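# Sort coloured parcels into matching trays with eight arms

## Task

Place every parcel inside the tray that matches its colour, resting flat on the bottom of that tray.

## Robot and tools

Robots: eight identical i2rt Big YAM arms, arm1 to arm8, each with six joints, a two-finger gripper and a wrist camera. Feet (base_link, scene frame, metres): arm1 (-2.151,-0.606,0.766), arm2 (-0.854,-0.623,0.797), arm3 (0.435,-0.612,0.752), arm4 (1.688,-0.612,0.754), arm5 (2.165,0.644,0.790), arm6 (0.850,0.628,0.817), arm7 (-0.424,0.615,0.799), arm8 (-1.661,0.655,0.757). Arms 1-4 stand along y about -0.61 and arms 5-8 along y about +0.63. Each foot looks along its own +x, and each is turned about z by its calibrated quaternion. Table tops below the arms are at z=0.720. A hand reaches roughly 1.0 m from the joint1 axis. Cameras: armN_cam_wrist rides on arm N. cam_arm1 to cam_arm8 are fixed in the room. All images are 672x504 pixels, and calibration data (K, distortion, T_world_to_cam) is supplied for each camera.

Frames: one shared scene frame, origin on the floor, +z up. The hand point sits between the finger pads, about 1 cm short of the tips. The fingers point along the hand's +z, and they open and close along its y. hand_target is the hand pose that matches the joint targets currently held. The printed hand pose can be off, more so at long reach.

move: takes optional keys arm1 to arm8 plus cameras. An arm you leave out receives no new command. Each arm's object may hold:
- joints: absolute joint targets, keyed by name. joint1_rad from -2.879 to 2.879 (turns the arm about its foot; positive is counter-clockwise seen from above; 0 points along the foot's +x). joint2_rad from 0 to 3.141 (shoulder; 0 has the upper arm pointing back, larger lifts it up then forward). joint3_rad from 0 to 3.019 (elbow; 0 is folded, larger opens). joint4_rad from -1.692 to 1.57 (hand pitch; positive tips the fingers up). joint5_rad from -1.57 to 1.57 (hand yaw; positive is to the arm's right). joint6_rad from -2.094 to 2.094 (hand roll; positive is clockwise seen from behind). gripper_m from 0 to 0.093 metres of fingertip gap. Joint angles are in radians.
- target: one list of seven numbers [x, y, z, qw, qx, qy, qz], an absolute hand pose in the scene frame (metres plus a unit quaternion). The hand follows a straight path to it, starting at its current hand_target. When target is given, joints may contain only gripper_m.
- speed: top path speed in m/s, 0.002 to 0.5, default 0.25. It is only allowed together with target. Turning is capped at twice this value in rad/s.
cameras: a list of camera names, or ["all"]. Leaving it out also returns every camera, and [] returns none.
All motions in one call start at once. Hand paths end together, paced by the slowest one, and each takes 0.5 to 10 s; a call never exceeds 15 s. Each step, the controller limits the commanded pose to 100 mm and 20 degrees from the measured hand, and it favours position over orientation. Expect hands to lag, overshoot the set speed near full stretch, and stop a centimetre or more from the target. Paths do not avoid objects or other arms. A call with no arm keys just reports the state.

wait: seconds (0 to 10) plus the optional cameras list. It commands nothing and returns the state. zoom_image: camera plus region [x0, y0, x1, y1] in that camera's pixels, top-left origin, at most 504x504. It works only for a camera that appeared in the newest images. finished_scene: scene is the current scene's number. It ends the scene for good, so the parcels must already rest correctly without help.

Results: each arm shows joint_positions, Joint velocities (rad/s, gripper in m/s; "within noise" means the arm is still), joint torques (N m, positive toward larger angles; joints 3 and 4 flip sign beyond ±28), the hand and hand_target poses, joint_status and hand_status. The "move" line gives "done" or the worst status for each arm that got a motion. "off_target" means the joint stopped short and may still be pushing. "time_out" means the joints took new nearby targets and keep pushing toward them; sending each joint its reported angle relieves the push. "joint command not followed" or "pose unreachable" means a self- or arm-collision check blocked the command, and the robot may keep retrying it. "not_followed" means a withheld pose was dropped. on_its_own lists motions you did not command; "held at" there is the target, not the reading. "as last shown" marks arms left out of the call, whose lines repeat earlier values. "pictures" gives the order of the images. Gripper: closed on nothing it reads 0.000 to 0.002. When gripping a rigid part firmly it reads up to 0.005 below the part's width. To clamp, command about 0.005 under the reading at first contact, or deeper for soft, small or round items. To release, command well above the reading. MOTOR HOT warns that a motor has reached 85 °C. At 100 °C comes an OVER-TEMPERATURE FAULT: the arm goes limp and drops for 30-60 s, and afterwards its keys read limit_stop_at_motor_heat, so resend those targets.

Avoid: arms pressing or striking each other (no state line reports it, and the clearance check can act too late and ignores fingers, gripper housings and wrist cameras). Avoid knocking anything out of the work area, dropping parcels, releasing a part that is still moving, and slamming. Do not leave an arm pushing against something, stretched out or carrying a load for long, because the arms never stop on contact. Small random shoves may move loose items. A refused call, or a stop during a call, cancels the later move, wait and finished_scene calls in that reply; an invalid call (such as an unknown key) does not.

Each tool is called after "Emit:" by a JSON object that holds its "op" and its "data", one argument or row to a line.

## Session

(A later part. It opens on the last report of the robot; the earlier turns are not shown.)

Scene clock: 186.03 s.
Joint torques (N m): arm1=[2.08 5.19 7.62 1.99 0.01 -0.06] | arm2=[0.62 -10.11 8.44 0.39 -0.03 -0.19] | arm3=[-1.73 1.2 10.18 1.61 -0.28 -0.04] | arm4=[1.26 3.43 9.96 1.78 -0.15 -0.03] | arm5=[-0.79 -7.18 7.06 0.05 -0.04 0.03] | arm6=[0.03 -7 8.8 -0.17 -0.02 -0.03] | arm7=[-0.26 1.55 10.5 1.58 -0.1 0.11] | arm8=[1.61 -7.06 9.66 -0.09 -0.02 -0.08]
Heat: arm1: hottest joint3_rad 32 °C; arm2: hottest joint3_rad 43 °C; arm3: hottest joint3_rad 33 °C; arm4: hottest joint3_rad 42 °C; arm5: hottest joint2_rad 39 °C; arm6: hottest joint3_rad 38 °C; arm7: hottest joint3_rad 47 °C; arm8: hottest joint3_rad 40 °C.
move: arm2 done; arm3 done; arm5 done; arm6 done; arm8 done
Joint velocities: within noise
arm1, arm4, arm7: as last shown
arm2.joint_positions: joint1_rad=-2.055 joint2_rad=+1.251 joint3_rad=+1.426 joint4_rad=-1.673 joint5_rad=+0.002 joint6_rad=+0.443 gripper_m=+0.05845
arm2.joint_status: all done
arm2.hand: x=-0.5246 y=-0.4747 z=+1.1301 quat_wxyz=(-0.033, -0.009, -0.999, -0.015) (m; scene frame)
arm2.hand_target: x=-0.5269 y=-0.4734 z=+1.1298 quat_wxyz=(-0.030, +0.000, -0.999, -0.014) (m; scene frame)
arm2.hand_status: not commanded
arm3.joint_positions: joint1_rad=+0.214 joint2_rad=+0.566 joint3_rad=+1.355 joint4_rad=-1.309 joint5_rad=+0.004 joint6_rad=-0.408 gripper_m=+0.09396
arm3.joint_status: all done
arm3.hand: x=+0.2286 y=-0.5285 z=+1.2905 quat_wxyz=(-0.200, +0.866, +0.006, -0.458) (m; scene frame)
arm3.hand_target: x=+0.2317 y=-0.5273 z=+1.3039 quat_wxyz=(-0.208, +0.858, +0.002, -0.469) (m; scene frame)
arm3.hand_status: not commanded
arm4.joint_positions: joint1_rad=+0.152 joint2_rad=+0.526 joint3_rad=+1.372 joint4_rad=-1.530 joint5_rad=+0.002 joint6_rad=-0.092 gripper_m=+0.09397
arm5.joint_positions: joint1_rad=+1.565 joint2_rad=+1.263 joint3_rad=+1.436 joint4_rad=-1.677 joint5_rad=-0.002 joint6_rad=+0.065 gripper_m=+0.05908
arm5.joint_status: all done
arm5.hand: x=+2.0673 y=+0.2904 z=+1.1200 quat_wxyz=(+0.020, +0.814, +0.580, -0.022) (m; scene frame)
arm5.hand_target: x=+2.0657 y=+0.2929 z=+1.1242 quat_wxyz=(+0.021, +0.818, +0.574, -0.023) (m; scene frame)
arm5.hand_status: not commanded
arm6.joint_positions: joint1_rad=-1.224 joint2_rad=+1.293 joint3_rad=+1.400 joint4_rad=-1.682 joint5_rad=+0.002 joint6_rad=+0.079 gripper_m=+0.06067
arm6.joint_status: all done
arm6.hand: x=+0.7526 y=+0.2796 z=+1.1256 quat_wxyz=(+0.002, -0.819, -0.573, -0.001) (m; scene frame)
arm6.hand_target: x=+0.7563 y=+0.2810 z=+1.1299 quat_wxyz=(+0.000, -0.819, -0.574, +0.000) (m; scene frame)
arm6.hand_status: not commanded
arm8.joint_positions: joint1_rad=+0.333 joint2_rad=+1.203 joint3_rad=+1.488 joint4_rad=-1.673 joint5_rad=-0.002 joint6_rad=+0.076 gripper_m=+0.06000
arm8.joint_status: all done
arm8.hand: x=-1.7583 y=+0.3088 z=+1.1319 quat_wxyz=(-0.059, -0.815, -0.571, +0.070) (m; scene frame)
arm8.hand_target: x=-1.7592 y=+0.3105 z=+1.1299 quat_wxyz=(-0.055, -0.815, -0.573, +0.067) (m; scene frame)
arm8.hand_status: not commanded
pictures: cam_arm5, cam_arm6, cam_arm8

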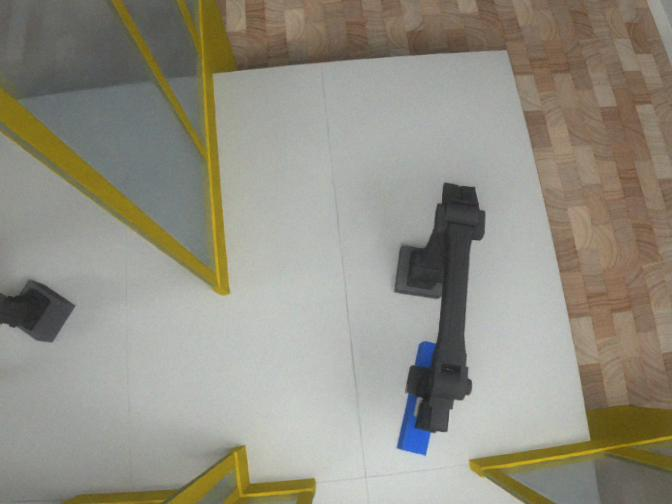

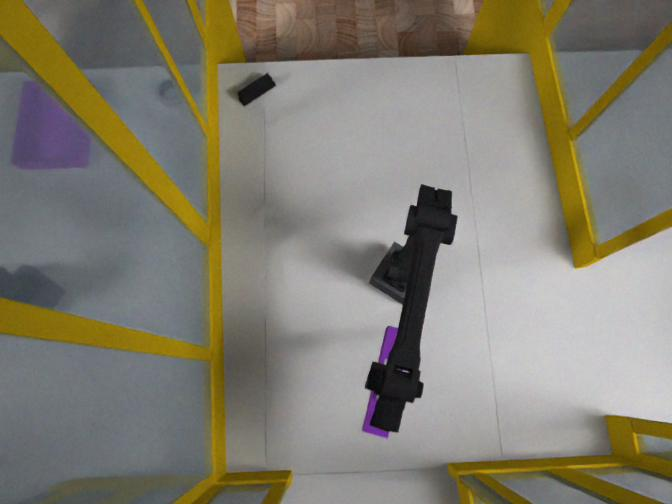

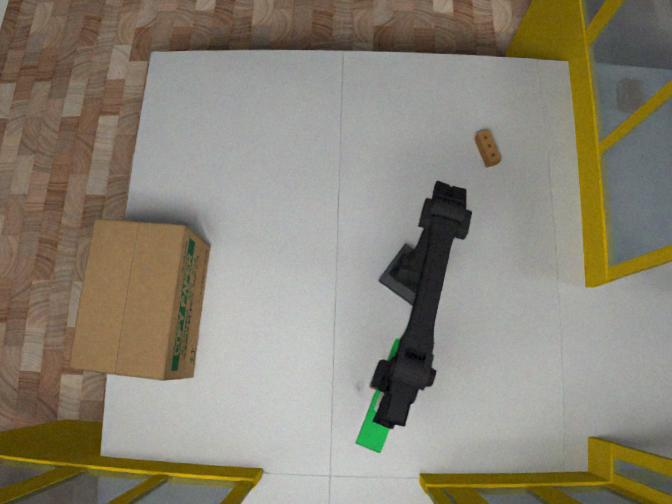

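Emit:
{"op": "move", "data": {
  "arm8": {"target":[-1.85,0,0.89,0,0.819,0.574,0],"speed":0.35},
  "arm2": {"target":[-0.21,-0.33,0.89,0,0,1,0],"speed":0.35},
  "arm5": {"target":[1.985,0,0.89,0,0.819,0.574,0],"speed":0.35},
  "arm6": {"target":[0.68,0,0.89,0,0.819,0.574,0],"speed":0.35},
  "cameras": []
}}

Emit:
{"op": "move", "data": {
  "arm8": {"target":[-1.85,0,0.763,0,0.819,0.574,0],"speed":0.13},
  "arm2": {"target":[-0.21,-0.33,0.768,0,0,1,0],"speed":0.13},
  "arm5": {"target":[1.985,0,0.756,0,0.819,0.574,0],"speed":0.13},
  "arm6": {"target":[0.68,0,0.759,0,0.819,0.574,0],"speed":0.13},
  "cameras": ["cam_arm2","cam_arm8","cam_arm5","cam_arm6"]
}}

Scene clock: 199.17 s.
Joint torques (N m): arm1=[2.37 5.77 7.64 2 0.03 -0.07] | arm2=[0.5 -26.05 12.1 0.16 0.03 -0.19] | arm3=[-1.67 1.32 10.17 1.58 -0.28 -0.04] | arm4=[1.26 3.43 9.98 1.78 -0.15 -0.03] | arm5=[-0.97 -19.14 9.87 -0.18 -0.01 0.06] | arm6=[-0.03 -16.09 12.25 -0.23 -0.01 -0.04] | arm7=[-0.26 1.73 10.45 1.58 -0.1 0.11] | arm8=[1.38 -21.77 14.72 -0.57 0 -0.1]
Heat: arm1: hottest joint3_rad 32 °C; arm2: hottest joint3_rad 42 °C; arm3: hottest joint3_rad 33 °C; arm4: hottest joint3_rad 42 °C; arm5: hottest joint3_rad 39 °C; arm6: hottest joint3_rad 38 °C; arm7: hottest joint3_rad 47 °C; arm8: hottest joint3_rad 40 °C.
move: arm2 off_target; arm5 off_target; arm6 off_target; arm8 off_target
Joint velocities: within noise
arm1, arm3, arm4: as last shown
arm2.joint_positions: joint1_rad=-2.055 joint2_rad=+2.292 joint3_rad=+2.182 joint4_rad=-1.488 joint5_rad=+0.002 joint6_rad=+0.441 gripper_m=+0.05845
arm2.joint_status: not commanded
arm2.hand: x=-0.2199 y=-0.3363 z=+0.8799 quat_wxyz=(+0.012, -0.008, -1.000, +0.006) (m; scene frame)
arm2.hand_target: x=-0.2107 y=-0.3302 z=+0.8902 quat_wxyz=(-0.001, +0.000, -1.000, +0.000) (m; scene frame)
arm2.hand_status: off_target (0.016 m and 1.8 deg from the pose sent, 0.421 m and 4.3 deg at the start)
arm3.hand_target: x=+0.2317 y=-0.5272 z=+1.3039 quat_wxyz=(-0.208, +0.858, +0.002, -0.469) (m; scene frame)
arm4.joint_positions: joint1_rad=+0.153 joint2_rad=+0.526 joint3_rad=+1.372 joint4_rad=-1.530 joint5_rad=+0.002 joint6_rad=-0.092 gripper_m=+0.09397
arm4.hand_target: x=+1.7681 y=-0.4541 z=+1.2702 quat_wxyz=(-0.377, +0.515, -0.740, -0.214) (m; scene frame)
arm5.joint_positions: joint1_rad=+1.565 joint2_rad=+2.167 joint3_rad=+1.952 joint4_rad=-1.398 joint5_rad=+0.000 joint6_rad=+0.067 gripper_m=+0.05908
arm5.joint_status: not commanded
arm5.hand: x=+1.9920 y=+0.0136 z=+0.8644 quat_wxyz=(-0.015, +0.815, +0.580, +0.020) (m; scene frame)
arm5.hand_target: x=+1.9852 y=+0.0012 z=+0.8903 quat_wxyz=(+0.000, +0.819, +0.574, +0.000) (m; scene frame)
arm5.hand_status: off_target (0.030 m and 3.0 deg from the pose sent, 0.380 m and 3.5 deg at the start)
arm6.joint_positions: joint1_rad=-1.224 joint2_rad=+2.125 joint3_rad=+1.820 joint4_rad=-1.305 joint5_rad=+0.001 joint6_rad=+0.079 gripper_m=+0.06067
arm6.joint_status: not commanded
arm6.hand: x=+0.6798 y=+0.0181 z=+0.8733 quat_wxyz=(+0.013, -0.819, -0.573, -0.015) (m; scene frame)
arm6.hand_target: x=+0.6802 y=+0.0011 z=+0.8902 quat_wxyz=(+0.000, -0.819, -0.574, +0.000) (m; scene frame)
arm6.hand_status: off_target (0.025 m and 2.3 deg from the pose sent, 0.373 m and 0.2 deg at the start)
arm7.joint_positions: joint1_rad=-0.316 joint2_rad=+0.535 joint3_rad=+1.368 joint4_rad=-1.177 joint5_rad=-0.073 joint6_rad=-0.126 gripper_m=+0.09396
arm7.joint_status: not commanded
arm7.hand: x=-0.2873 y=+0.4416 z=+1.3804 quat_wxyz=(-0.508, -0.311, -0.757, +0.270) (m; scene frame)
arm7.hand_target: x=-0.2897 y=+0.4449 z=+1.3917 quat_wxyz=(-0.517, -0.307, -0.750, +0.275) (m; scene frame)
arm7.hand_status: not commanded
arm8.joint_positions: joint1_rad=+0.333 joint2_rad=+2.192 joint3_rad=+2.097 joint4_rad=-1.511 joint5_rad=-0.002 joint6_rad=+0.075 gripper_m=+0.06000
arm8.joint_status: not commanded
arm8.hand: x=-1.8417 y=+0.0112 z=+0.8752 quat_wxyz=(+0.010, -0.819, -0.574, -0.014) (m; scene frame)
arm8.hand_target: x=-1.8498 y=+0.0008 z=+0.8901 quat_wxyz=(+0.000, -0.819, -0.574, +0.000) (m; scene frame)
arm8.hand_status: off_target (0.020 m and 2.0 deg from the pose sent, 0.403 m and 10.5 deg at the start)
pictures: none
No camera images: "cameras" was empty.

Scene clock: 200.83 s.
Joint torques (N m): arm1=[2.26 5.6 7.76 1.94 0 -0.04] | arm2=[0.5 -26.58 8.29 0.92 0.03 -0.19] | arm3=[-1.73 1.2 10.17 1.62 -0.28 -0.03] | arm4=[1.26 3.43 9.96 1.78 -0.15 -0.03] | arm5=[-0.79 -18.49 6.45 1.03 -0.07 0.02] | arm6=[-0.09 -16.21 7.71 0.61 0.01 -0.03] | arm7=[-0.21 1.61 10.45 1.57 -0.1 0.13] | arm8=[1.38 -21.6 9.58 0.27 -0.02 -0.1]
Heat: arm1: hottest joint3_rad 32 °C; arm2: hottest joint3_rad 42 °C; arm3: hottest joint3_rad 33 °C; arm4: hottest joint3_rad 42 °C; arm5: hottest joint3_rad 39 °C; arm6: hottest joint3_rad 38 °C; arm7: hottest joint3_rad 47 °C; arm8: hottest joint3_rad 40 °C.
move: arm2 done; arm5 done; arm6 done; arm8 done
Joint velocities: within noise
arm1, arm3, arm4, arm7: as last shown
arm2.joint_positions: joint1_rad=-2.055 joint2_rad=+2.380 joint3_rad=+2.064 joint4_rad=-1.257 joint5_rad=+0.002 joint6_rad=+0.441 gripper_m=+0.05845
arm2.joint_status: not commanded
arm2.hand: x=-0.2115 y=-0.3324 z=+0.7756 quat_wxyz=(+0.001, -0.008, -1.000, +0.001) (m; scene frame)
arm2.hand_target: x=-0.2101 y=-0.3299 z=+0.7680 quat_wxyz=(+0.000, +0.000, -1.000, +0.000) (m; scene frame)
arm2.hand_status: done (0.008 m and 0.9 deg from the pose sent, 0.112 m and 1.8 deg at the start)
arm5.joint_positions: joint1_rad=+1.565 joint2_rad=+2.274 joint3_rad=+1.846 joint4_rad=-1.155 joint5_rad=+0.000 joint6_rad=+0.067 gripper_m=+0.05908
arm5.joint_status: not commanded
arm5.hand: x=+1.9893 y=+0.0047 z=+0.7571 quat_wxyz=(-0.005, +0.815, +0.580, +0.007) (m; scene frame)
arm5.hand_target: x=+1.9849 y=+0.0000 z=+0.7561 quat_wxyz=(+0.000, +0.819, +0.574, +0.000) (m; scene frame)
arm5.hand_status: done (0.006 m and 1.3 deg from the pose sent, 0.109 m and 3.0 deg at the start)
arm6.joint_positions: joint1_rad=-1.224 joint2_rad=+2.264 joint3_rad=+1.752 joint4_rad=-1.070 joint5_rad=+0.001 joint6_rad=+0.079 gripper_m=+0.06067
arm6.joint_status: not commanded
arm6.hand: x=+0.6765 y=+0.0058 z=+0.7628 quat_wxyz=(+0.004, -0.819, -0.573, -0.004) (m; scene frame)
arm6.hand_target: x=+0.6799 y=+0.0002 z=+0.7591 quat_wxyz=(+0.000, -0.819, -0.574, +0.000) (m; scene frame)
arm6.hand_status: done (0.008 m and 0.6 deg from the pose sent, 0.116 m and 2.2 deg at the start)
arm8.joint_positions: joint1_rad=+0.333 joint2_rad=+2.268 joint3_rad=+1.953 joint4_rad=-1.257 joint5_rad=-0.002 joint6_rad=+0.075 gripper_m=+0.06000
arm8.joint_status: not commanded
arm8.hand: x=-1.8446 y=+0.0005 z=+0.7712 quat_wxyz=(-0.001, -0.819, -0.574, -0.001) (m; scene frame)
arm8.hand_target: x=-1.8500 y=+0.0001 z=+0.7632 quat_wxyz=(+0.000, -0.819, -0.574, +0.000) (m; scene frame)
arm8.hand_status: done (0.010 m and 0.1 deg from the pose sent, 0.113 m and 2.0 deg at the start)
pictures: cam_arm2, cam_arm5, cam_arm6, cam_arm8

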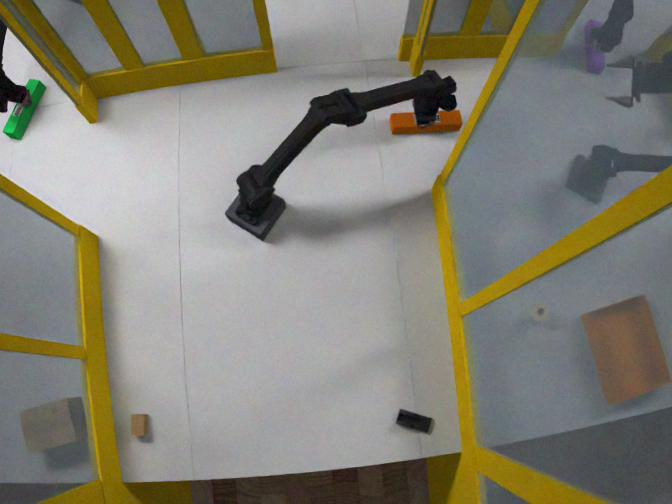

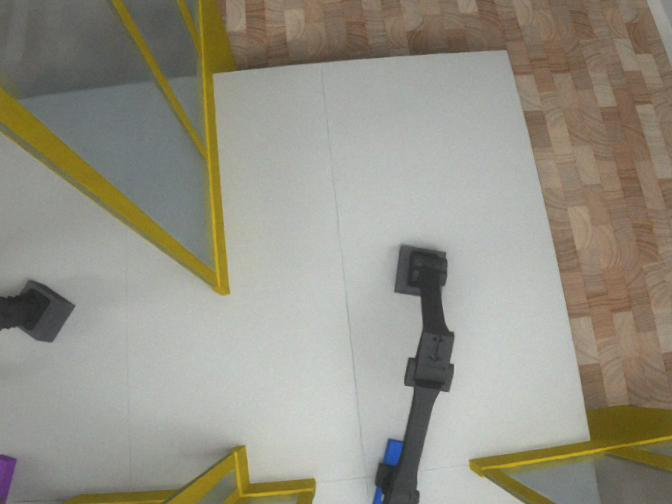

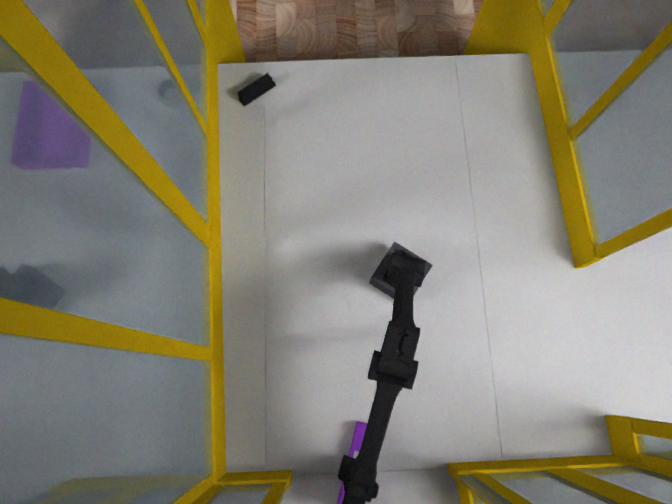

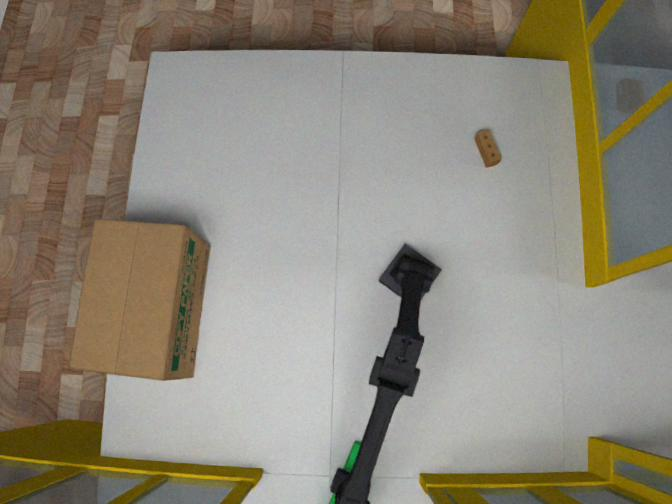

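Emit:
{"op": "move", "data": {
  "arm8": {"target":[-1.85,0,0.757,0,0.819,0.574,0],"speed":0.13},
  "arm2": {"target":[-0.21,-0.33,0.762,0,0,1,0],"speed":0.13},
  "cameras": []
}}

Emit:
{"op": "move", "data": {
  "arm8": {"joints":{"gripper_m":0.093}},
  "arm2": {"joints":{"gripper_m":0.093}},
  "arm5": {"joints":{"gripper_m":0.093}},
  "arm6": {"joints":{"gripper_m":0.093}},
  "cameras": []
}}

Emit:
{"op": "move", "data": {
  "arm8": {"target":[-1.845,0.003,0.96,0,0.819,0.574,0],"speed":0.3},
  "arm2": {"target":[-0.212,-0.332,0.96,0,0,1,0],"speed":0.3},
  "arm5": {"target":[1.988,0.003,0.96,0,0.819,0.574,0],"speed":0.3},
  "arm6": {"target":[0.678,0.004,0.96,0,0.819,0.574,0],"speed":0.3},
  "cameras": []
}}

Emit:
{"op": "move", "data": {
  "arm8": {"target":[-1.759,0.310,1.13,0,0.819,0.574,0],"speed":0.4},
  "arm2": {"target":[-0.527,-0.473,1.13,0,0,1,0],"speed":0.4},
  "arm5": {"target":[2.067,0.292,1.13,0,0.819,0.574,0],"speed":0.4},
  "arm6": {"target":[0.755,0.281,1.13,0,0.819,0.574,0],"speed":0.4},
  "cameras": []
}}

Emit:
{"op": "move", "data": {
  "arm1": {"target":[-1.85,0,0.93,0,0.574,-0.819,0],"speed":0.4},
  "arm4": {"target":[1.985,0,0.93,0,0.574,-0.819,0],"speed":0.4},
  "arm3": {"target":[-0.21,-0.33,0.93,0,1,0,0],"speed":0.4},
  "cameras": ["arm1_cam_wrist","arm3_cam_wrist","arm4_cam_wrist"]
}}

Scene clock: 221.23 s.
Joint torques (N m): arm1=[2.08 5.54 7.66 1.98 0 -0.07] | arm2=[0.44 -25.88 7.9 0.94 0.02 -0.19] | arm3=[-1.79 1.32 10.17 1.61 -0.28 -0.03] | arm4=[1.26 3.43 9.96 1.77 -0.15 -0.03] | arm5=[-1.61 -18.55 6.48 0.9 -0.07 0.02] | arm6=[-0.03 -16.15 7.69 0.59 0.01 -0.04] | arm7=[-0.38 1.79 10.52 1.61 -0.09 0.12] | arm8=[1.2 -21.13 9.03 0.32 -0.01 -0.09]
Heat: arm1: hottest joint3_rad 32 °C; arm2: hottest joint3_rad 41 °C; arm3: hottest joint3_rad 33 °C; arm4: hottest joint3_rad 42 °C; arm5: hottest joint3_rad 38 °C; arm6: hottest joint3_rad 37 °C; arm7: hottest joint3_rad 47 °C; arm8: hottest joint3_rad 39 °C.
move: arm2 off_target; arm8 off_target
Joint velocities: within noise
arm1, arm3, arm4, arm5, arm6, arm7: as last shown
arm2.joint_positions: joint1_rad=-2.055 joint2_rad=+2.380 joint3_rad=+2.064 joint4_rad=-1.247 joint5_rad=+0.002 joint6_rad=+0.441 gripper_m=+0.05845
arm2.joint_status: not commanded
arm2.hand: x=-0.2091 y=-0.3313 z=+0.7756 quat_wxyz=(-0.004, -0.008, -1.000, -0.002) (m; scene frame)
arm2.hand_target: x=-0.2103 y=-0.3300 z=+0.7621 quat_wxyz=(+0.000, +0.000, -1.000, +0.000) (m; scene frame)
arm2.hand_status: off_target (0.014 m and 1.0 deg from the pose sent, 0.014 m and 0.9 deg at the start)
arm4.hand_target: x=+1.7682 y=-0.4541 z=+1.2702 quat_wxyz=(-0.377, +0.515, -0.740, -0.214) (m; scene frame)
arm8.joint_positions: joint1_rad=+0.333 joint2_rad=+2.268 joint3_rad=+1.953 joint4_rad=-1.246 joint5_rad=-0.002 joint6_rad=+0.075 gripper_m=+0.06000
arm8.joint_status: not commanded
arm8.hand: x=-1.8454 y=-0.0022 z=+0.7712 quat_wxyz=(-0.004, -0.819, -0.574, +0.004) (m; scene frame)
arm8.hand_target: x=-1.8499 y=+0.0002 z=+0.7573 quat_wxyz=(+0.000, -0.819, -0.574, +0.000) (m; scene frame)
arm8.hand_status: off_target (0.015 m and 0.7 deg from the pose sent, 0.015 m and 0.1 deg at the start)
pictures: none
No camera images: "cameras" was empty.

Scene clock: 221.87 s.
Joint torques (N m): arm1=[2.2 5.83 7.54 1.98 0.02 -0.05] | arm2=[0.44 -25.88 7.88 0.94 0.02 -0.19] | arm3=[-1.67 1.32 10.21 1.65 -0.28 -0.03] | arm4=[1.26 3.43 9.96 1.78 -0.15 -0.03] | arm5=[-0.91 -19.02 6.54 0.72 -0.09 0.03] | arm6=[-0.03 -16.21 7.71 0.55 0.02 -0.04] | arm7=[-0.5 1.67 10.4 1.58 -0.08 0.12] | arm8=[1.03 -21.6 9.03 0.25 -0.01 -0.11]
Heat: arm1: hottest joint3_rad 32 °C; arm2: hottest joint3_rad 41 °C; arm3: hottest joint3_rad 33 °C; arm4: hottest joint3_rad 42 °C; arm5: hottest joint3_rad 38 °C; arm6: hottest joint3_rad 37 °C; arm7: hottest joint3_rad 47 °C; arm8: hottest joint3_rad 39 °C.
move: arm2 done; arm5 done; arm6 done; arm8 done
Joint velocities: within noise
arm1, arm3, arm4, arm7: as last shown
arm2.joint_positions: joint1_rad=-2.055 joint2_rad=+2.380 joint3_rad=+2.064 joint4_rad=-1.247 joint5_rad=+0.002 joint6_rad=+0.441 gripper_m=+0.09281
arm2.joint_status: all done
arm2.hand: x=-0.2091 y=-0.3313 z=+0.7756 quat_wxyz=(-0.004, -0.008, -1.000, -0.002) (m; scene frame)
arm2.hand_target: x=-0.2103 y=-0.3300 z=+0.7621 quat_wxyz=(+0.000, +0.000, -1.000, +0.000) (m; scene frame)
arm2.hand_status: not commanded
arm5.joint_positions: joint1_rad=+1.565 joint2_rad=+2.274 joint3_rad=+1.846 joint4_rad=-1.150 joint5_rad=+0.000 joint6_rad=+0.068 gripper_m=+0.09277
arm5.joint_status: all done
arm5.hand: x=+1.9890 y=+0.0036 z=+0.7571 quat_wxyz=(-0.004, +0.815, +0.579, +0.006) (m; scene frame)
arm5.hand_target: x=+1.9849 y=+0.0000 z=+0.7562 quat_wxyz=(+0.000, +0.819, +0.574, +0.000) (m; scene frame)
arm5.hand_status: not commanded
arm6.joint_positions: joint1_rad=-1.224 joint2_rad=+2.264 joint3_rad=+1.752 joint4_rad=-1.068 joint5_rad=+0.000 joint6_rad=+0.079 gripper_m=+0.09279
arm6.joint_status: all done
arm6.hand: x=+0.6764 y=+0.0054 z=+0.7628 quat_wxyz=(+0.003, -0.819, -0.573, -0.003) (m; scene frame)
arm6.hand_target: x=+0.6800 y=+0.0002 z=+0.7591 quat_wxyz=(+0.000, -0.819, -0.574, +0.000) (m; scene frame)
arm6.hand_status: not commanded
arm8.joint_positions: joint1_rad=+0.333 joint2_rad=+2.268 joint3_rad=+1.953 joint4_rad=-1.245 joint5_rad=-0.002 joint6_rad=+0.075 gripper_m=+0.09283
arm8.joint_status: all done
arm8.hand: x=-1.8454 y=-0.0023 z=+0.7712 quat_wxyz=(-0.004, -0.819, -0.574, +0.004) (m; scene frame)
arm8.hand_target: x=-1.8499 y=+0.0002 z=+0.7573 quat_wxyz=(+0.000, -0.819, -0.574, +0.000) (m; scene frame)
arm8.hand_status: not commanded
pictures: none
No camera images: "cameras" was empty.

Scene clock: 223.73 s.
Joint torques (N m): arm1=[2.2 5.36 7.66 1.96 0.01 -0.06] | arm2=[0.32 -25.52 12.01 0.13 0.03 -0.19] | arm3=[-1.67 1.26 10.17 1.59 -0.28 -0.04] | arm4=[1.32 3.43 9.96 1.8 -0.15 -0.03] | arm5=[-0.85 -17.44 9.99 -0.14 -0.1 0.08] | arm6=[-0.38 -16.73 12.66 -0.23 0.02 -0.08] | arm7=[-0.5 1.55 10.47 1.58 -0.09 0.12] | arm8=[1.61 -20.01 14.57 -0.59 0 -0.05]
Heat: arm1: hottest joint3_rad 32 °C; arm2: hottest joint3_rad 41 °C; arm3: hottest joint3_rad 33 °C; arm4: hottest joint3_rad 42 °C; arm5: hottest joint3_rad 38 °C; arm6: hottest joint3_rad 37 °C; arm7: hottest joint3_rad 47 °C; arm8: hottest joint2_rad 39 °C.
move: arm2 done; arm5 off_target; arm6 off_target; arm8 off_target
Joint velocities: within noise
arm1, arm3, arm4, arm7: as last shown
arm2.joint_positions: joint1_rad=-2.055 joint2_rad=+2.280 joint3_rad=+2.357 joint4_rad=-1.665 joint5_rad=+0.002 joint6_rad=+0.440 gripper_m=+0.09292
arm2.joint_status: not commanded
arm2.hand: x=-0.2195 y=-0.3362 z=+0.9545 quat_wxyz=(+0.008, -0.007, -1.000, +0.004) (m; scene frame)
arm2.hand_target: x=-0.2125 y=-0.3321 z=+0.9601 quat_wxyz=(-0.001, +0.000, -1.000, +0.000) (m; scene frame)
arm2.hand_status: done (0.010 m and 1.3 deg from the pose sent, 0.184 m and 1.0 deg at the start; pose on its path clipped on 7 of 56 steps)
arm5.joint_positions: joint1_rad=+1.565 joint2_rad=+2.123 joint3_rad=+2.085 joint4_rad=-1.561 joint5_rad=+0.000 joint6_rad=+0.071 gripper_m=+0.09288
arm5.joint_status: not commanded
arm5.hand: x=+1.9914 y=+0.0134 z=+0.9427 quat_wxyz=(-0.011, +0.816, +0.578, +0.014) (m; scene frame)
arm5.hand_target: x=+1.9881 y=+0.0039 z=+0.9600 quat_wxyz=(+0.000, +0.819, +0.574, +0.000) (m; scene frame)
arm5.hand_status: off_target (0.021 m and 2.1 deg from the pose sent, 0.203 m and 1.1 deg at the start; pose on its path clipped on 10 of 56 steps)
arm6.joint_positions: joint1_rad=-1.224 joint2_rad=+2.083 joint3_rad=+1.925 joint4_rad=-1.460 joint5_rad=+0.000 joint6_rad=+0.079 gripper_m=+0.09288
arm6.joint_status: not commanded
arm6.hand: x=+0.6803 y=+0.0192 z=+0.9385 quat_wxyz=(+0.015, -0.819, -0.573, -0.018) (m; scene frame)
arm6.hand_target: x=+0.6783 y=+0.0052 z=+0.9602 quat_wxyz=(+0.000, -0.819, -0.574, +0.000) (m; scene frame)
arm6.hand_status: off_target (0.026 m and 2.7 deg from the pose sent, 0.197 m and 0.5 deg at the start; pose on its path clipped on 11 of 56 steps)
arm8.joint_positions: joint1_rad=+0.333 joint2_rad=+2.158 joint3_rad=+2.253 joint4_rad=-1.670 joint5_rad=-0.002 joint6_rad=+0.075 gripper_m=+0.09293
arm8.joint_status: not commanded
arm8.hand: x=-1.8413 y=+0.0128 z=+0.9567 quat_wxyz=(+0.000, -0.819, -0.574, -0.002) (m; scene frame)
arm8.hand_target: x=-1.8448 y=+0.0037 z=+0.9599 quat_wxyz=(-0.004, -0.819, -0.574, +0.005) (m; scene frame)
arm8.hand_status: off_target (0.011 m and 0.2 deg from the pose sent, 0.189 m and 0.7 deg at the start; pose on its path clipped on 10 of 56 steps; a joint's target at an end of its range on 27 of 56 steps)
pictures: none
No camera images: "cameras" was empty.

Scene clock: 225.67 s.
Joint torques (N m): arm1=[2.2 5.66 7.58 1.88 0.02 -0.08] | arm2=[0.79 -9.11 8.29 0.43 0.02 -0.14] | arm3=[-1.67 1.26 10.19 1.61 -0.27 -0.02] | arm4=[1.26 3.43 9.96 1.78 -0.15 -0.03] | arm5=[-0.44 -6.3 7.19 0.16 -0.04 0.09] | arm6=[-0.21 -6.89 8.58 -0.13 0.02 -0.07] | arm7=[-0.5 1.61 10.48 1.63 -0.1 0.12] | arm8=[1.61 -6.24 9.5 -0.14 -0.02 -0.06]
Heat: arm1: hottest joint3_rad 32 °C; arm2: hottest joint3_rad 41 °C; arm3: hottest joint3_rad 33 °C; arm4: hottest joint3_rad 42 °C; arm5: hottest joint3_rad 38 °C; arm6: hottest joint3_rad 37 °C; arm7: hottest joint3_rad 47 °C; arm8: hottest joint2_rad 39 °C.
move: arm2 off_target; arm5 off_target; arm6 done; arm8 off_target
Joint velocities: within noise
arm1, arm3, arm4, arm7: as last shown
arm2.joint_positions: joint1_rad=-2.055 joint2_rad=+1.243 joint3_rad=+1.428 joint4_rad=-1.673 joint5_rad=+0.002 joint6_rad=+0.440 gripper_m=+0.09292
arm2.joint_status: not commanded
arm2.hand: x=-0.5260 y=-0.4754 z=+1.1336 quat_wxyz=(-0.038, -0.007, -0.999, -0.017) (m; scene frame)
arm2.hand_target: x=-0.5270 y=-0.4729 z=+1.1293 quat_wxyz=(-0.029, +0.000, -0.999, -0.013) (m; scene frame)
arm2.hand_status: off_target (0.004 m and 4.8 deg from the pose sent, 0.380 m and 1.3 deg at the start; a joint's target at an end of its range on 30 of 58 steps)
arm5.joint_positions: joint1_rad=+1.565 joint2_rad=+1.250 joint3_rad=+1.447 joint4_rad=-1.676 joint5_rad=+0.000 joint6_rad=+0.071 gripper_m=+0.09288
arm5.joint_status: not commanded
arm5.hand: x=+2.0669 y=+0.2912 z=+1.1291 quat_wxyz=(+0.028, +0.815, +0.577, -0.032) (m; scene frame)
arm5.hand_target: x=+2.0669 y=+0.2919 z=+1.1294 quat_wxyz=(+0.024, +0.818, +0.573, -0.029) (m; scene frame)
arm5.hand_status: off_target (0.001 m and 4.9 deg from the pose sent, 0.344 m and 2.1 deg at the start; a joint's target at an end of its range on 30 of 58 steps)
arm6.joint_positions: joint1_rad=-1.224 joint2_rad=+1.291 joint3_rad=+1.404 joint4_rad=-1.681 joint5_rad=+0.000 joint6_rad=+0.079 gripper_m=+0.09288
arm6.joint_status: not commanded
arm6.hand: x=+0.7527 y=+0.2791 z=+1.1274 quat_wxyz=(+0.000, -0.819, -0.573, +0.001) (m; scene frame)
arm6.hand_target: x=+0.7549 y=+0.2810 z=+1.1301 quat_wxyz=(+0.000, -0.819, -0.574, +0.000) (m; scene frame)
arm6.hand_status: done (0.004 m and 0.2 deg from the pose sent, 0.333 m and 2.7 deg at the start)
arm8.joint_positions: joint1_rad=+0.333 joint2_rad=+1.196 joint3_rad=+1.490 joint4_rad=-1.673 joint5_rad=-0.002 joint6_rad=+0.075 gripper_m=+0.09293
arm8.joint_status: not commanded
arm8.hand: x=-1.7580 y=+0.3102 z=+1.1350 quat_wxyz=(-0.062, -0.815, -0.571, +0.074) (m; scene frame)
arm8.hand_target: x=-1.7590 y=+0.3099 z=+1.1293 quat_wxyz=(-0.054, -0.816, -0.572, +0.066) (m; scene frame)
arm8.hand_status: off_target (0.005 m and 11.0 deg from the pose sent, 0.354 m and 0.2 deg at the start; pose on its path clipped on 3 of 58 steps; a joint's target at an end of its range on 37 of 58 steps)
pictures: none
No camera images: "cameras" was empty.

Scene clock: 228.73 s.
Joint torques (N m): arm1=[2.02 -19.02 12.59 -0.18 -0.06 -0.09] | arm2=[0.79 -9.11 8.29 0.42 0.02 -0.14] | arm3=[-1.96 -24.35 14.12 -0.18 -0.29 -0.12] | arm4=[1.38 -16.97 14.72 -0.24 0.01 -0.03] | arm5=[-0.85 -6.01 7.1 0.09 -0.03 0.06] | arm6=[-0.26 -6.95 8.61 -0.13 0.01 -0.07] | arm7=[-0.44 1.61 10.47 1.59 -0.1 0.12] | arm8=[1.79 -6.12 9.54 -0.08 -0.03 -0.06]
Heat: arm1: hottest joint3_rad 33 °C; arm2: hottest joint3_rad 40 °C; arm3: hottest joint3_rad 33 °C; arm4: hottest joint3_rad 43 °C; arm5: hottest joint3_rad 38 °C; arm6: hottest joint3_rad 37 °C; arm7: hottest joint3_rad 47 °C; arm8: hottest joint3_rad 39 °C.
move: arm1 off_target; arm3 off_target; arm4 off_target
Joint velocities: within noise
arm1.joint_positions: joint1_rad=+1.518 joint2_rad=+2.144 joint3_rad=+2.143 joint4_rad=-1.575 joint5_rad=-0.005 joint6_rad=-0.108 gripper_m=+0.09397
arm1.joint_status: not commanded
arm1.hand: x=-1.8475 y=-0.0135 z=+0.9262 quat_wxyz=(+0.005, +0.566, -0.824, +0.005) (m; scene frame)
arm1.hand_target: x=-1.8504 y=-0.0005 z=+0.9299 quat_wxyz=(-0.001, +0.574, -0.819, +0.000) (m; scene frame)
arm1.hand_status: off_target (0.014 m and 1.4 deg from the pose sent, 0.691 m and 80.6 deg at the start)
arm2, arm5, arm6, arm7, arm8: as last shown
arm3.joint_positions: joint1_rad=+0.210 joint2_rad=+2.267 joint3_rad=+2.353 joint4_rad=-1.672 joint5_rad=-0.004 joint6_rad=-0.408 gripper_m=+0.09396
arm3.joint_status: not commanded
arm3.hand: x=-0.2043 y=-0.3423 z=+0.9144 quat_wxyz=(+0.002, +1.000, +0.004, +0.009) (m; scene frame)
arm3.hand_target: x=-0.2089 y=-0.3304 z=+0.9299 quat_wxyz=(-0.004, +1.000, +0.000, -0.008) (m; scene frame)
arm3.hand_status: off_target (0.021 m and 1.1 deg from the pose sent, 0.601 m and 60.0 deg at the start; a joint's target at an end of its range on 24 of 92 steps)
arm4.joint_positions: joint1_rad=+0.156 joint2_rad=+2.138 joint3_rad=+2.188 joint4_rad=-1.615 joint5_rad=+0.004 joint6_rad=-0.092 gripper_m=+0.09397
arm4.joint_status: not commanded
arm4.hand: x=+1.9877 y=-0.0146 z=+0.9307 quat_wxyz=(+0.004, +0.565, -0.825, +0.001) (m; scene frame)
arm4.hand_target: x=+1.9846 y=-0.0006 z=+0.9299 quat_wxyz=(-0.001, +0.574, -0.819, -0.001) (m; scene frame)
arm4.hand_status: off_target (0.015 m and 1.4 deg from the pose sent, 0.600 m and 50.0 deg at the start)
arm5.hand_target: x=+2.0669 y=+0.2919 z=+1.1294 quat_wxyz=(+0.024, +0.818, +0.574, -0.029) (m; scene frame)
arm6.joint_positions: joint1_rad=-1.224 joint2_rad=+1.291 joint3_rad=+1.404 joint4_rad=-1.682 joint5_rad=+0.000 joint6_rad=+0.079 gripper_m=+0.09288
arm6.hand: x=+0.7527 y=+0.2792 z=+1.1274 quat_wxyz=(+0.000, -0.819, -0.573, +0.001) (m; scene frame)
pictures: arm1_cam_wrist, arm3_cam_wrist, arm4_cam_wrist
camera_calibration:
arm1_cam_wrist: T_world_to_cam=[[0.927328, -0.374238, -0.0029819, 1.71202], [-0.301693, -0.752236, 0.585766, -1.10536], [-0.221459, -0.542298, -0.810475, 0.460828], [0, 0, 0, 1]] pos_world=[-1.81903, 0.0591148, 1.02608]
arm3_cam_wrist: T_world_to_cam=[[-0.00256017, 0.999977, 0.00632981, 0.334885], [0.802836, -0.00171846, 0.596197, -0.375882], [0.596194, 0.00660817, -0.802813, 0.98219], [0, 0, 0, 1]] pos_world=[-0.282947, -0.342014, 1.0105]
arm4_cam_wrist: T_world_to_cam=[[0.937185, -0.34873, 0.00842676, -1.87835], [-0.286756, -0.756429, 0.587866, 0.0165418], [-0.198633, -0.553356, -0.808914, 1.26441], [0, 0, 0, 1]] pos_world=[2.01626, 0.0571432, 1.0289]

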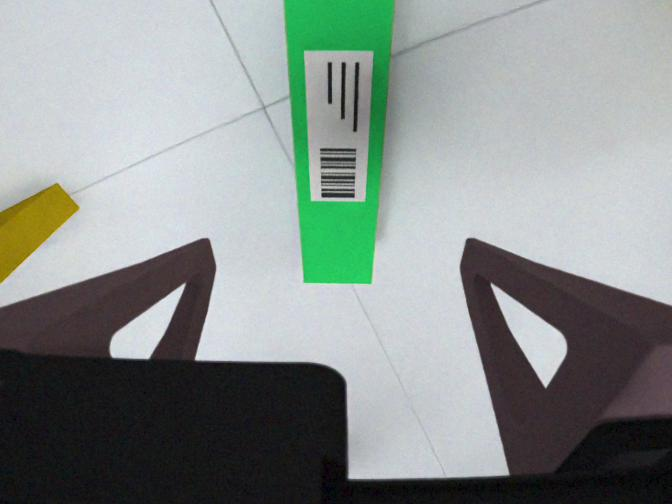

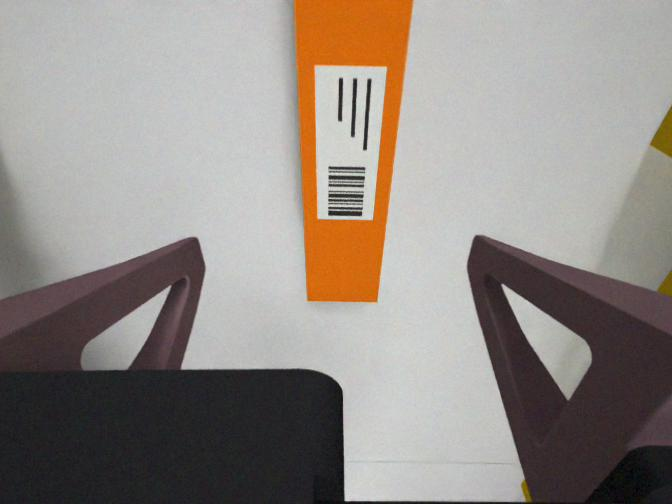

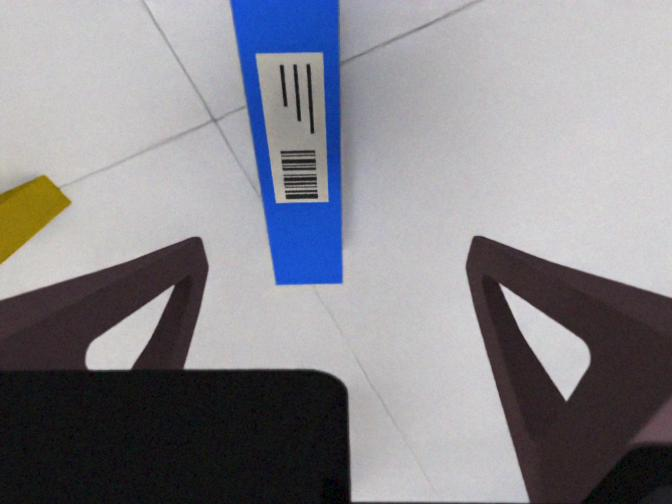

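Emit:
{"op": "move", "data": {
  "arm1": {"target":[-1.85,0,0.765,0,0.574,-0.819,0],"speed":0.25},
  "arm4": {"target":[1.965,0.008,0.765,0,0.574,-0.819,0],"speed":0.25},
  "arm3": {"target":[-0.21,-0.33,0.768,0,1,0,0],"speed":0.25},
  "cameras": []
}}

Emit:
{"op": "move", "data": {
  "arm1": {"joints":{"gripper_m":0.04}},
  "arm4": {"joints":{"gripper_m":0.04}},
  "arm3": {"joints":{"gripper_m":0.04}},
  "cameras": []
}}

Emit:
{"op": "move", "data": {
  "arm1": {"target":[-1.85,0,0.95,0,0.574,-0.819,0],"speed":0.3},
  "arm4": {"target":[1.965,0.008,0.95,0,0.574,-0.819,0],"speed":0.3},
  "arm3": {"target":[-0.21,-0.33,0.95,0,1,0,0],"speed":0.3},
  "cameras": []
}}

Emit:
{"op": "move", "data": {
  "arm1": {"target":[-1.991,-0.284,1.12,0,0.574,-0.819,0],"speed":0.4},
  "arm4": {"target":[1.845,-0.288,1.12,0,0.574,-0.819,0],"speed":0.4},
  "arm3": {"target":[0.105,-0.468,1.12,0,1,0,0],"speed":0.4},
  "cameras": ["cam_arm3","cam_arm4","cam_arm1"]
}}

Scene clock: 248.43 s.
Joint torques (N m): arm1=[2.14 -20.37 8.4 0.81 -0.04 -0.08] | arm2=[0.79 -9.11 8.31 0.42 0.02 -0.14] | arm3=[-1.79 -25.7 9.57 0.57 -0.3 -0.1] | arm4=[1.32 -18.2 10.29 0.73 -0.01 0.12] | arm5=[-0.56 -6.24 7.13 0.12 -0.05 0.02] | arm6=[-0.26 -6.95 8.58 -0.13 0.02 -0.07] | arm7=[-0.26 1.55 10.47 1.54 -0.08 0.13] | arm8=[1.73 -6.24 9.55 -0.09 -0.02 -0.02]
Heat: arm1: hottest joint3_rad 38 °C; arm2: hottest joint3_rad 39 °C; arm3: hottest joint3_rad 35 °C; arm4: hottest joint3_rad 48 °C; arm5: hottest joint3_rad 38 °C; arm6: hottest joint3_rad 37 °C; arm7: hottest joint3_rad 47 °C; arm8: hottest joint3_rad 38 °C.
move: arm1 off_target; arm3 off_target; arm4 off_target
Joint velocities: within noise
arm1.joint_positions: joint1_rad=+1.519 joint2_rad=+2.249 joint3_rad=+1.913 joint4_rad=-1.230 joint5_rad=-0.005 joint6_rad=-0.108 gripper_m=+0.09397
arm1.joint_status: not commanded
arm1.hand: x=-1.8431 y=-0.0068 z=+0.7715 quat_wxyz=(+0.001, +0.566, -0.824, +0.002) (m; scene frame)
arm1.hand_target: x=-1.8501 y=-0.0002 z=+0.7650 quat_wxyz=(+0.000, +0.574, -0.819, +0.000) (m; scene frame)
arm1.hand_status: off_target (0.012 m and 1.1 deg from the pose sent, 0.162 m and 1.4 deg at the start)
arm2, arm5, arm6, arm7, arm8: as last shown
arm3.joint_positions: joint1_rad=+0.210 joint2_rad=+2.335 joint3_rad=+2.081 joint4_rad=-1.337 joint5_rad=-0.004 joint6_rad=-0.408 gripper_m=+0.09396
arm3.joint_status: not commanded
arm3.hand: x=-0.2071 y=-0.3399 z=+0.7644 quat_wxyz=(+0.003, +1.000, +0.004, +0.011) (m; scene frame)
arm3.hand_target: x=-0.2098 y=-0.3300 z=+0.7682 quat_wxyz=(+0.000, +1.000, +0.000, +0.000) (m; scene frame)
arm3.hand_status: off_target (0.011 m and 1.4 deg from the pose sent, 0.147 m and 1.1 deg at the start)
arm4.joint_positions: joint1_rad=+0.188 joint2_rad=+2.224 joint3_rad=+1.927 joint4_rad=-1.257 joint5_rad=+0.005 joint6_rad=-0.079 gripper_m=+0.09397
arm4.joint_status: not commanded
arm4.hand: x=+1.9709 y=+0.0018 z=+0.7766 quat_wxyz=(-0.001, +0.573, -0.820, -0.002) (m; scene frame)
arm4.hand_target: x=+1.9648 y=+0.0076 z=+0.7650 quat_wxyz=(+0.000, +0.574, -0.819, +0.000) (m; scene frame)
arm4.hand_status: off_target (0.014 m and 0.3 deg from the pose sent, 0.169 m and 1.4 deg at the start)
pictures: none
No camera images: "cameras" was empty.

Scene clock: 249.03 s.
Joint torques (N m): arm1=[1.55 -20.19 8.38 0.79 0.01 -0.05] | arm2=[0.79 -9.11 8.31 0.42 0.02 -0.13] | arm3=[-1.85 -25.76 9.59 0.57 -0.27 -0.1] | arm4=[1.26 -18.2 10.28 0.75 -0.01 0.11] | arm5=[-0.73 -5.83 7.09 0.09 -0.08 -0.01] | arm6=[-0.32 -6.89 8.61 -0.13 0.02 -0.06] | arm7=[-0.26 1.55 10.5 1.58 -0.1 0.11] | arm8=[1.79 -6.18 9.57 -0.09 -0.03 -0.05]
Heat: arm1: hottest joint3_rad 38 °C; arm2: hottest joint3_rad 39 °C; arm3: hottest joint3_rad 35 °C; arm4: hottest joint3_rad 48 °C; arm5: hottest joint3_rad 38 °C; arm6: hottest joint3_rad 37 °C; arm7: hottest joint3_rad 47 °C; arm8: hottest joint3_rad 38 °C.
move: arm1 off_target; arm3 off_target; arm4 off_target
Joint velocities: within noise
arm1.joint_positions: joint1_rad=+1.519 joint2_rad=+2.249 joint3_rad=+1.913 joint4_rad=-1.230 joint5_rad=-0.005 joint6_rad=-0.108 gripper_m=+0.05917
arm1.joint_status: gripper_m off_target (ended at +0.05920, target +0.04000)
arm1.hand: x=-1.8434 y=-0.0067 z=+0.7715 quat_wxyz=(+0.001, +0.566, -0.824, +0.002) (m; scene frame)
arm1.hand_target: x=-1.8500 y=-0.0003 z=+0.7650 quat_wxyz=(+0.000, +0.574, -0.819, +0.000) (m; scene frame)
arm1.hand_status: not commanded
arm2, arm5, arm6, arm8: as last shown
arm3.joint_positions: joint1_rad=+0.210 joint2_rad=+2.335 joint3_rad=+2.081 joint4_rad=-1.336 joint5_rad=-0.004 joint6_rad=-0.408 gripper_m=+0.05861
arm3.joint_status: gripper_m off_target (ended at +0.05863, target +0.04000)
arm3.hand: x=-0.2072 y=-0.3399 z=+0.7644 quat_wxyz=(+0.003, +1.000, +0.004, +0.011) (m; scene frame)
arm3.hand_target: x=-0.2098 y=-0.3300 z=+0.7682 quat_wxyz=(+0.000, +1.000, +0.000, +0.000) (m; scene frame)
arm3.hand_status: not commanded
arm4.joint_positions: joint1_rad=+0.188 joint2_rad=+2.224 joint3_rad=+1.927 joint4_rad=-1.257 joint5_rad=+0.005 joint6_rad=-0.078 gripper_m=+0.05876
arm4.joint_status: gripper_m off_target (ended at +0.05879, target +0.04000)
arm4.hand: x=+1.9709 y=+0.0018 z=+0.7766 quat_wxyz=(-0.001, +0.572, -0.820, -0.002) (m; scene frame)
arm4.hand_target: x=+1.9649 y=+0.0076 z=+0.7650 quat_wxyz=(+0.000, +0.574, -0.819, +0.000) (m; scene frame)
arm4.hand_status: not commanded
arm7.joint_positions: joint1_rad=-0.316 joint2_rad=+0.535 joint3_rad=+1.368 joint4_rad=-1.177 joint5_rad=-0.073 joint6_rad=-0.126 gripper_m=+0.09396
arm7.joint_status: not commanded
arm7.hand: x=-0.2873 y=+0.4416 z=+1.3804 quat_wxyz=(-0.508, -0.311, -0.757, +0.270) (m; scene frame)
arm7.hand_target: x=-0.2897 y=+0.4449 z=+1.3917 quat_wxyz=(-0.517, -0.307, -0.750, +0.275) (m; scene frame)
arm7.hand_status: not commanded
pictures: none
No camera images: "cameras" was empty.

Scene clock: 250.80 s.
Joint torques (N m): arm1=[1.96 -19.78 12.83 -0.17 0 -0.08] | arm2=[0.79 -9.11 8.31 0.42 0.02 -0.14] | arm3=[-1.85 -27.28 14.37 -0.29 -0.26 -0.12] | arm4=[1.44 -17.2 15.08 -0.27 -0.02 0.12] | arm5=[-1.03 -6.53 7.23 -0.02 -0.04 0.06] | arm6=[-0.26 -6.83 8.61 -0.13 0.01 -0.07] | arm7=[-0.38 1.55 10.47 1.62 -0.11 0.12] | arm8=[1.67 -6.3 9.57 -0.1 -0.03 -0.05]
Heat: arm1: hottest joint3_rad 39 °C; arm2: hottest joint3_rad 38 °C; arm3: hottest joint3_rad 35 °C; arm4: hottest joint3_rad 48 °C; arm5: hottest joint3_rad 38 °C; arm6: hottest joint3_rad 37 °C; arm7: hottest joint3_rad 47 °C; arm8: hottest joint3_rad 38 °C.
move: arm1 off_target; arm3 off_target; arm4 off_target
Joint velocities: within noise
arm1.joint_positions: joint1_rad=+1.519 joint2_rad=+2.154 joint3_rad=+2.197 joint4_rad=-1.630 joint5_rad=-0.005 joint6_rad=-0.109 gripper_m=+0.05917
arm1.joint_status: not commanded
arm1.hand: x=-1.8482 y=-0.0131 z=+0.9405 quat_wxyz=(+0.010, +0.566, -0.824, +0.007) (m; scene frame)
arm1.hand_target: x=-1.8503 y=-0.0007 z=+0.9500 quat_wxyz=(-0.001, +0.574, -0.819, +0.000) (m; scene frame)
arm1.hand_status: off_target (0.016 m and 1.7 deg from the pose sent, 0.179 m and 1.1 deg at the start)
arm2, arm5, arm6, arm7, arm8: as last shown
arm3.joint_positions: joint1_rad=+0.210 joint2_rad=+2.269 joint3_rad=+2.351 joint4_rad=-1.671 joint5_rad=-0.004 joint6_rad=-0.408 gripper_m=+0.05861
arm3.joint_status: not commanded
arm3.hand: x=-0.2041 y=-0.3425 z=+0.9119 quat_wxyz=(+0.003, +1.000, +0.004, +0.011) (m; scene frame)
arm3.hand_target: x=-0.2078 y=-0.3309 z=+0.9494 quat_wxyz=(-0.010, +1.000, +0.000, -0.022) (m; scene frame)
arm3.hand_status: off_target (0.041 m and 1.3 deg from the pose sent, 0.186 m and 1.4 deg at the start; pose on its path clipped on 14 of 53 steps; a joint's target at an end of its range on 27 of 53 steps)
arm4.joint_positions: joint1_rad=+0.188 joint2_rad=+2.144 joint3_rad=+2.239 joint4_rad=-1.668 joint5_rad=+0.005 joint6_rad=-0.077 gripper_m=+0.05876
arm4.joint_status: not commanded
arm4.hand: x=+1.9682 y=-0.0067 z=+0.9470 quat_wxyz=(+0.007, +0.572, -0.820, +0.003) (m; scene frame)
arm4.hand_target: x=+1.9646 y=+0.0073 z=+0.9499 quat_wxyz=(-0.001, +0.574, -0.819, -0.001) (m; scene frame)
arm4.hand_status: off_target (0.015 m and 0.9 deg from the pose sent, 0.174 m and 0.3 deg at the start; pose on its path clipped on 5 of 53 steps)
pictures: none
No camera images: "cameras" was empty.

Scene clock: 252.80 s.
Joint torques (N m): arm1=[1.85 -6.36 8.13 0.25 0.01 -0.05] | arm2=[0.79 -9.11 8.31 0.42 0.02 -0.14] | arm3=[-1.96 -8.88 9.54 0.1 -0.3 -0.15] | arm4=[-1.03 -5.71 9.81 0.25 -0.07 -0.04] | arm5=[-0.85 -6.3 7.23 0.02 -0.05 0.03] | arm6=[-0.26 -6.95 8.62 -0.13 0.02 -0.07] | arm7=[-0.32 1.55 10.47 1.59 -0.09 0.12] | arm8=[1.73 -6.12 9.51 -0.06 -0.03 -0.04]
Heat: arm1: hottest joint3_rad 38 °C; arm2: hottest joint3_rad 38 °C; arm3: hottest joint3_rad 35 °C; arm4: hottest joint3_rad 48 °C; arm5: hottest joint3_rad 38 °C; arm6: hottest joint3_rad 37 °C; arm7: hottest joint3_rad 47 °C; arm8: hottest joint3_rad 38 °C.
move: arm1 off_target; arm3 off_target; arm4 off_target
Joint velocities: within noise
arm1.joint_positions: joint1_rad=+1.519 joint2_rad=+1.212 joint3_rad=+1.467 joint4_rad=-1.676 joint5_rad=-0.005 joint6_rad=-0.115 gripper_m=+0.05917
arm1.joint_status: not commanded
arm1.hand: x=-1.9888 y=-0.2833 z=+1.1255 quat_wxyz=(-0.063, +0.568, -0.820, -0.033) (m; scene frame)
arm1.hand_target: x=-1.9909 y=-0.2840 z=+1.1193 quat_wxyz=(-0.052, +0.573, -0.818, -0.028) (m; scene frame)
arm1.hand_status: off_target (0.006 m and 8.2 deg from the pose sent, 0.355 m and 1.7 deg at the start; a joint's target at an end of its range on 36 of 60 steps)
arm2, arm5, arm6, arm7, arm8: as last shown
arm3.joint_positions: joint1_rad=+0.205 joint2_rad=+1.206 joint3_rad=+1.479 joint4_rad=-1.675 joint5_rad=-0.005 joint6_rad=-0.408 gripper_m=+0.05860
arm3.joint_status: not commanded
arm3.hand: x=+0.1030 y=-0.4726 z=+1.1201 quat_wxyz=(-0.034, +0.997, +0.002, -0.076) (m; scene frame)
arm3.hand_target: x=+0.1049 y=-0.4680 z=+1.1193 quat_wxyz=(-0.031, +0.997, +0.000, -0.071) (m; scene frame)
arm3.hand_status: off_target (0.005 m and 9.5 deg from the pose sent, 0.393 m and 1.3 deg at the start; pose on its path clipped on 24 of 60 steps; a joint's target at an end of its range on 34 of 60 steps)
arm4.joint_positions: joint1_rad=+0.188 joint2_rad=+1.195 joint3_rad=+1.488 joint4_rad=-1.687 joint5_rad=+0.005 joint6_rad=-0.085 gripper_m=+0.05876
arm4.joint_status: not commanded
arm4.hand: x=+1.8413 y=-0.2859 z=+1.1250 quat_wxyz=(-0.070, +0.573, -0.816, -0.042) (m; scene frame)
arm4.hand_target: x=+1.8450 y=-0.2878 z=+1.1193 quat_wxyz=(-0.061, +0.572, -0.817, -0.035) (m; scene frame)
arm4.hand_status: off_target (0.007 m and 9.4 deg from the pose sent, 0.352 m and 1.0 deg at the start; a joint's target at an end of its range on 37 of 60 steps)
pictures: cam_arm1, cam_arm3, cam_arm4

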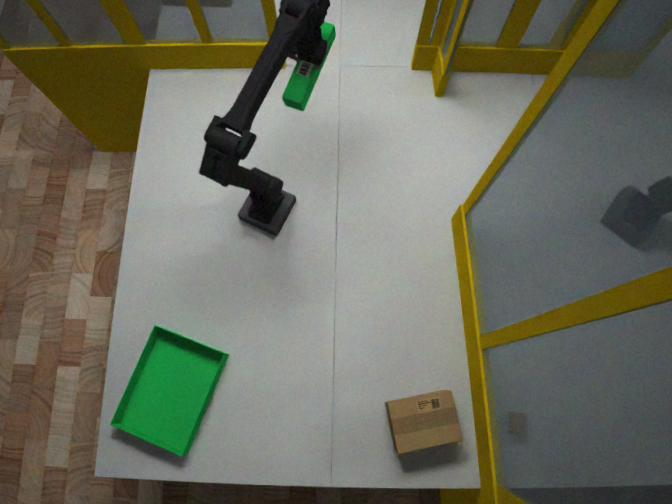

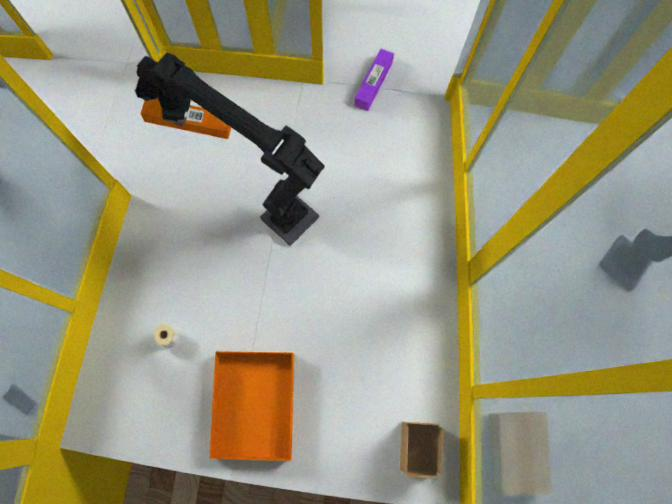

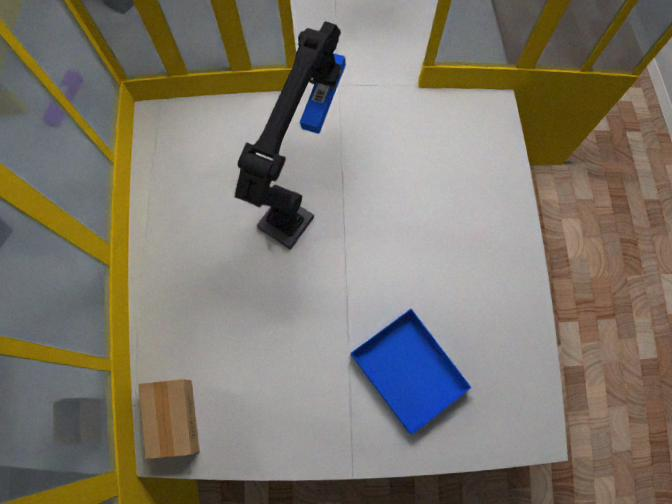

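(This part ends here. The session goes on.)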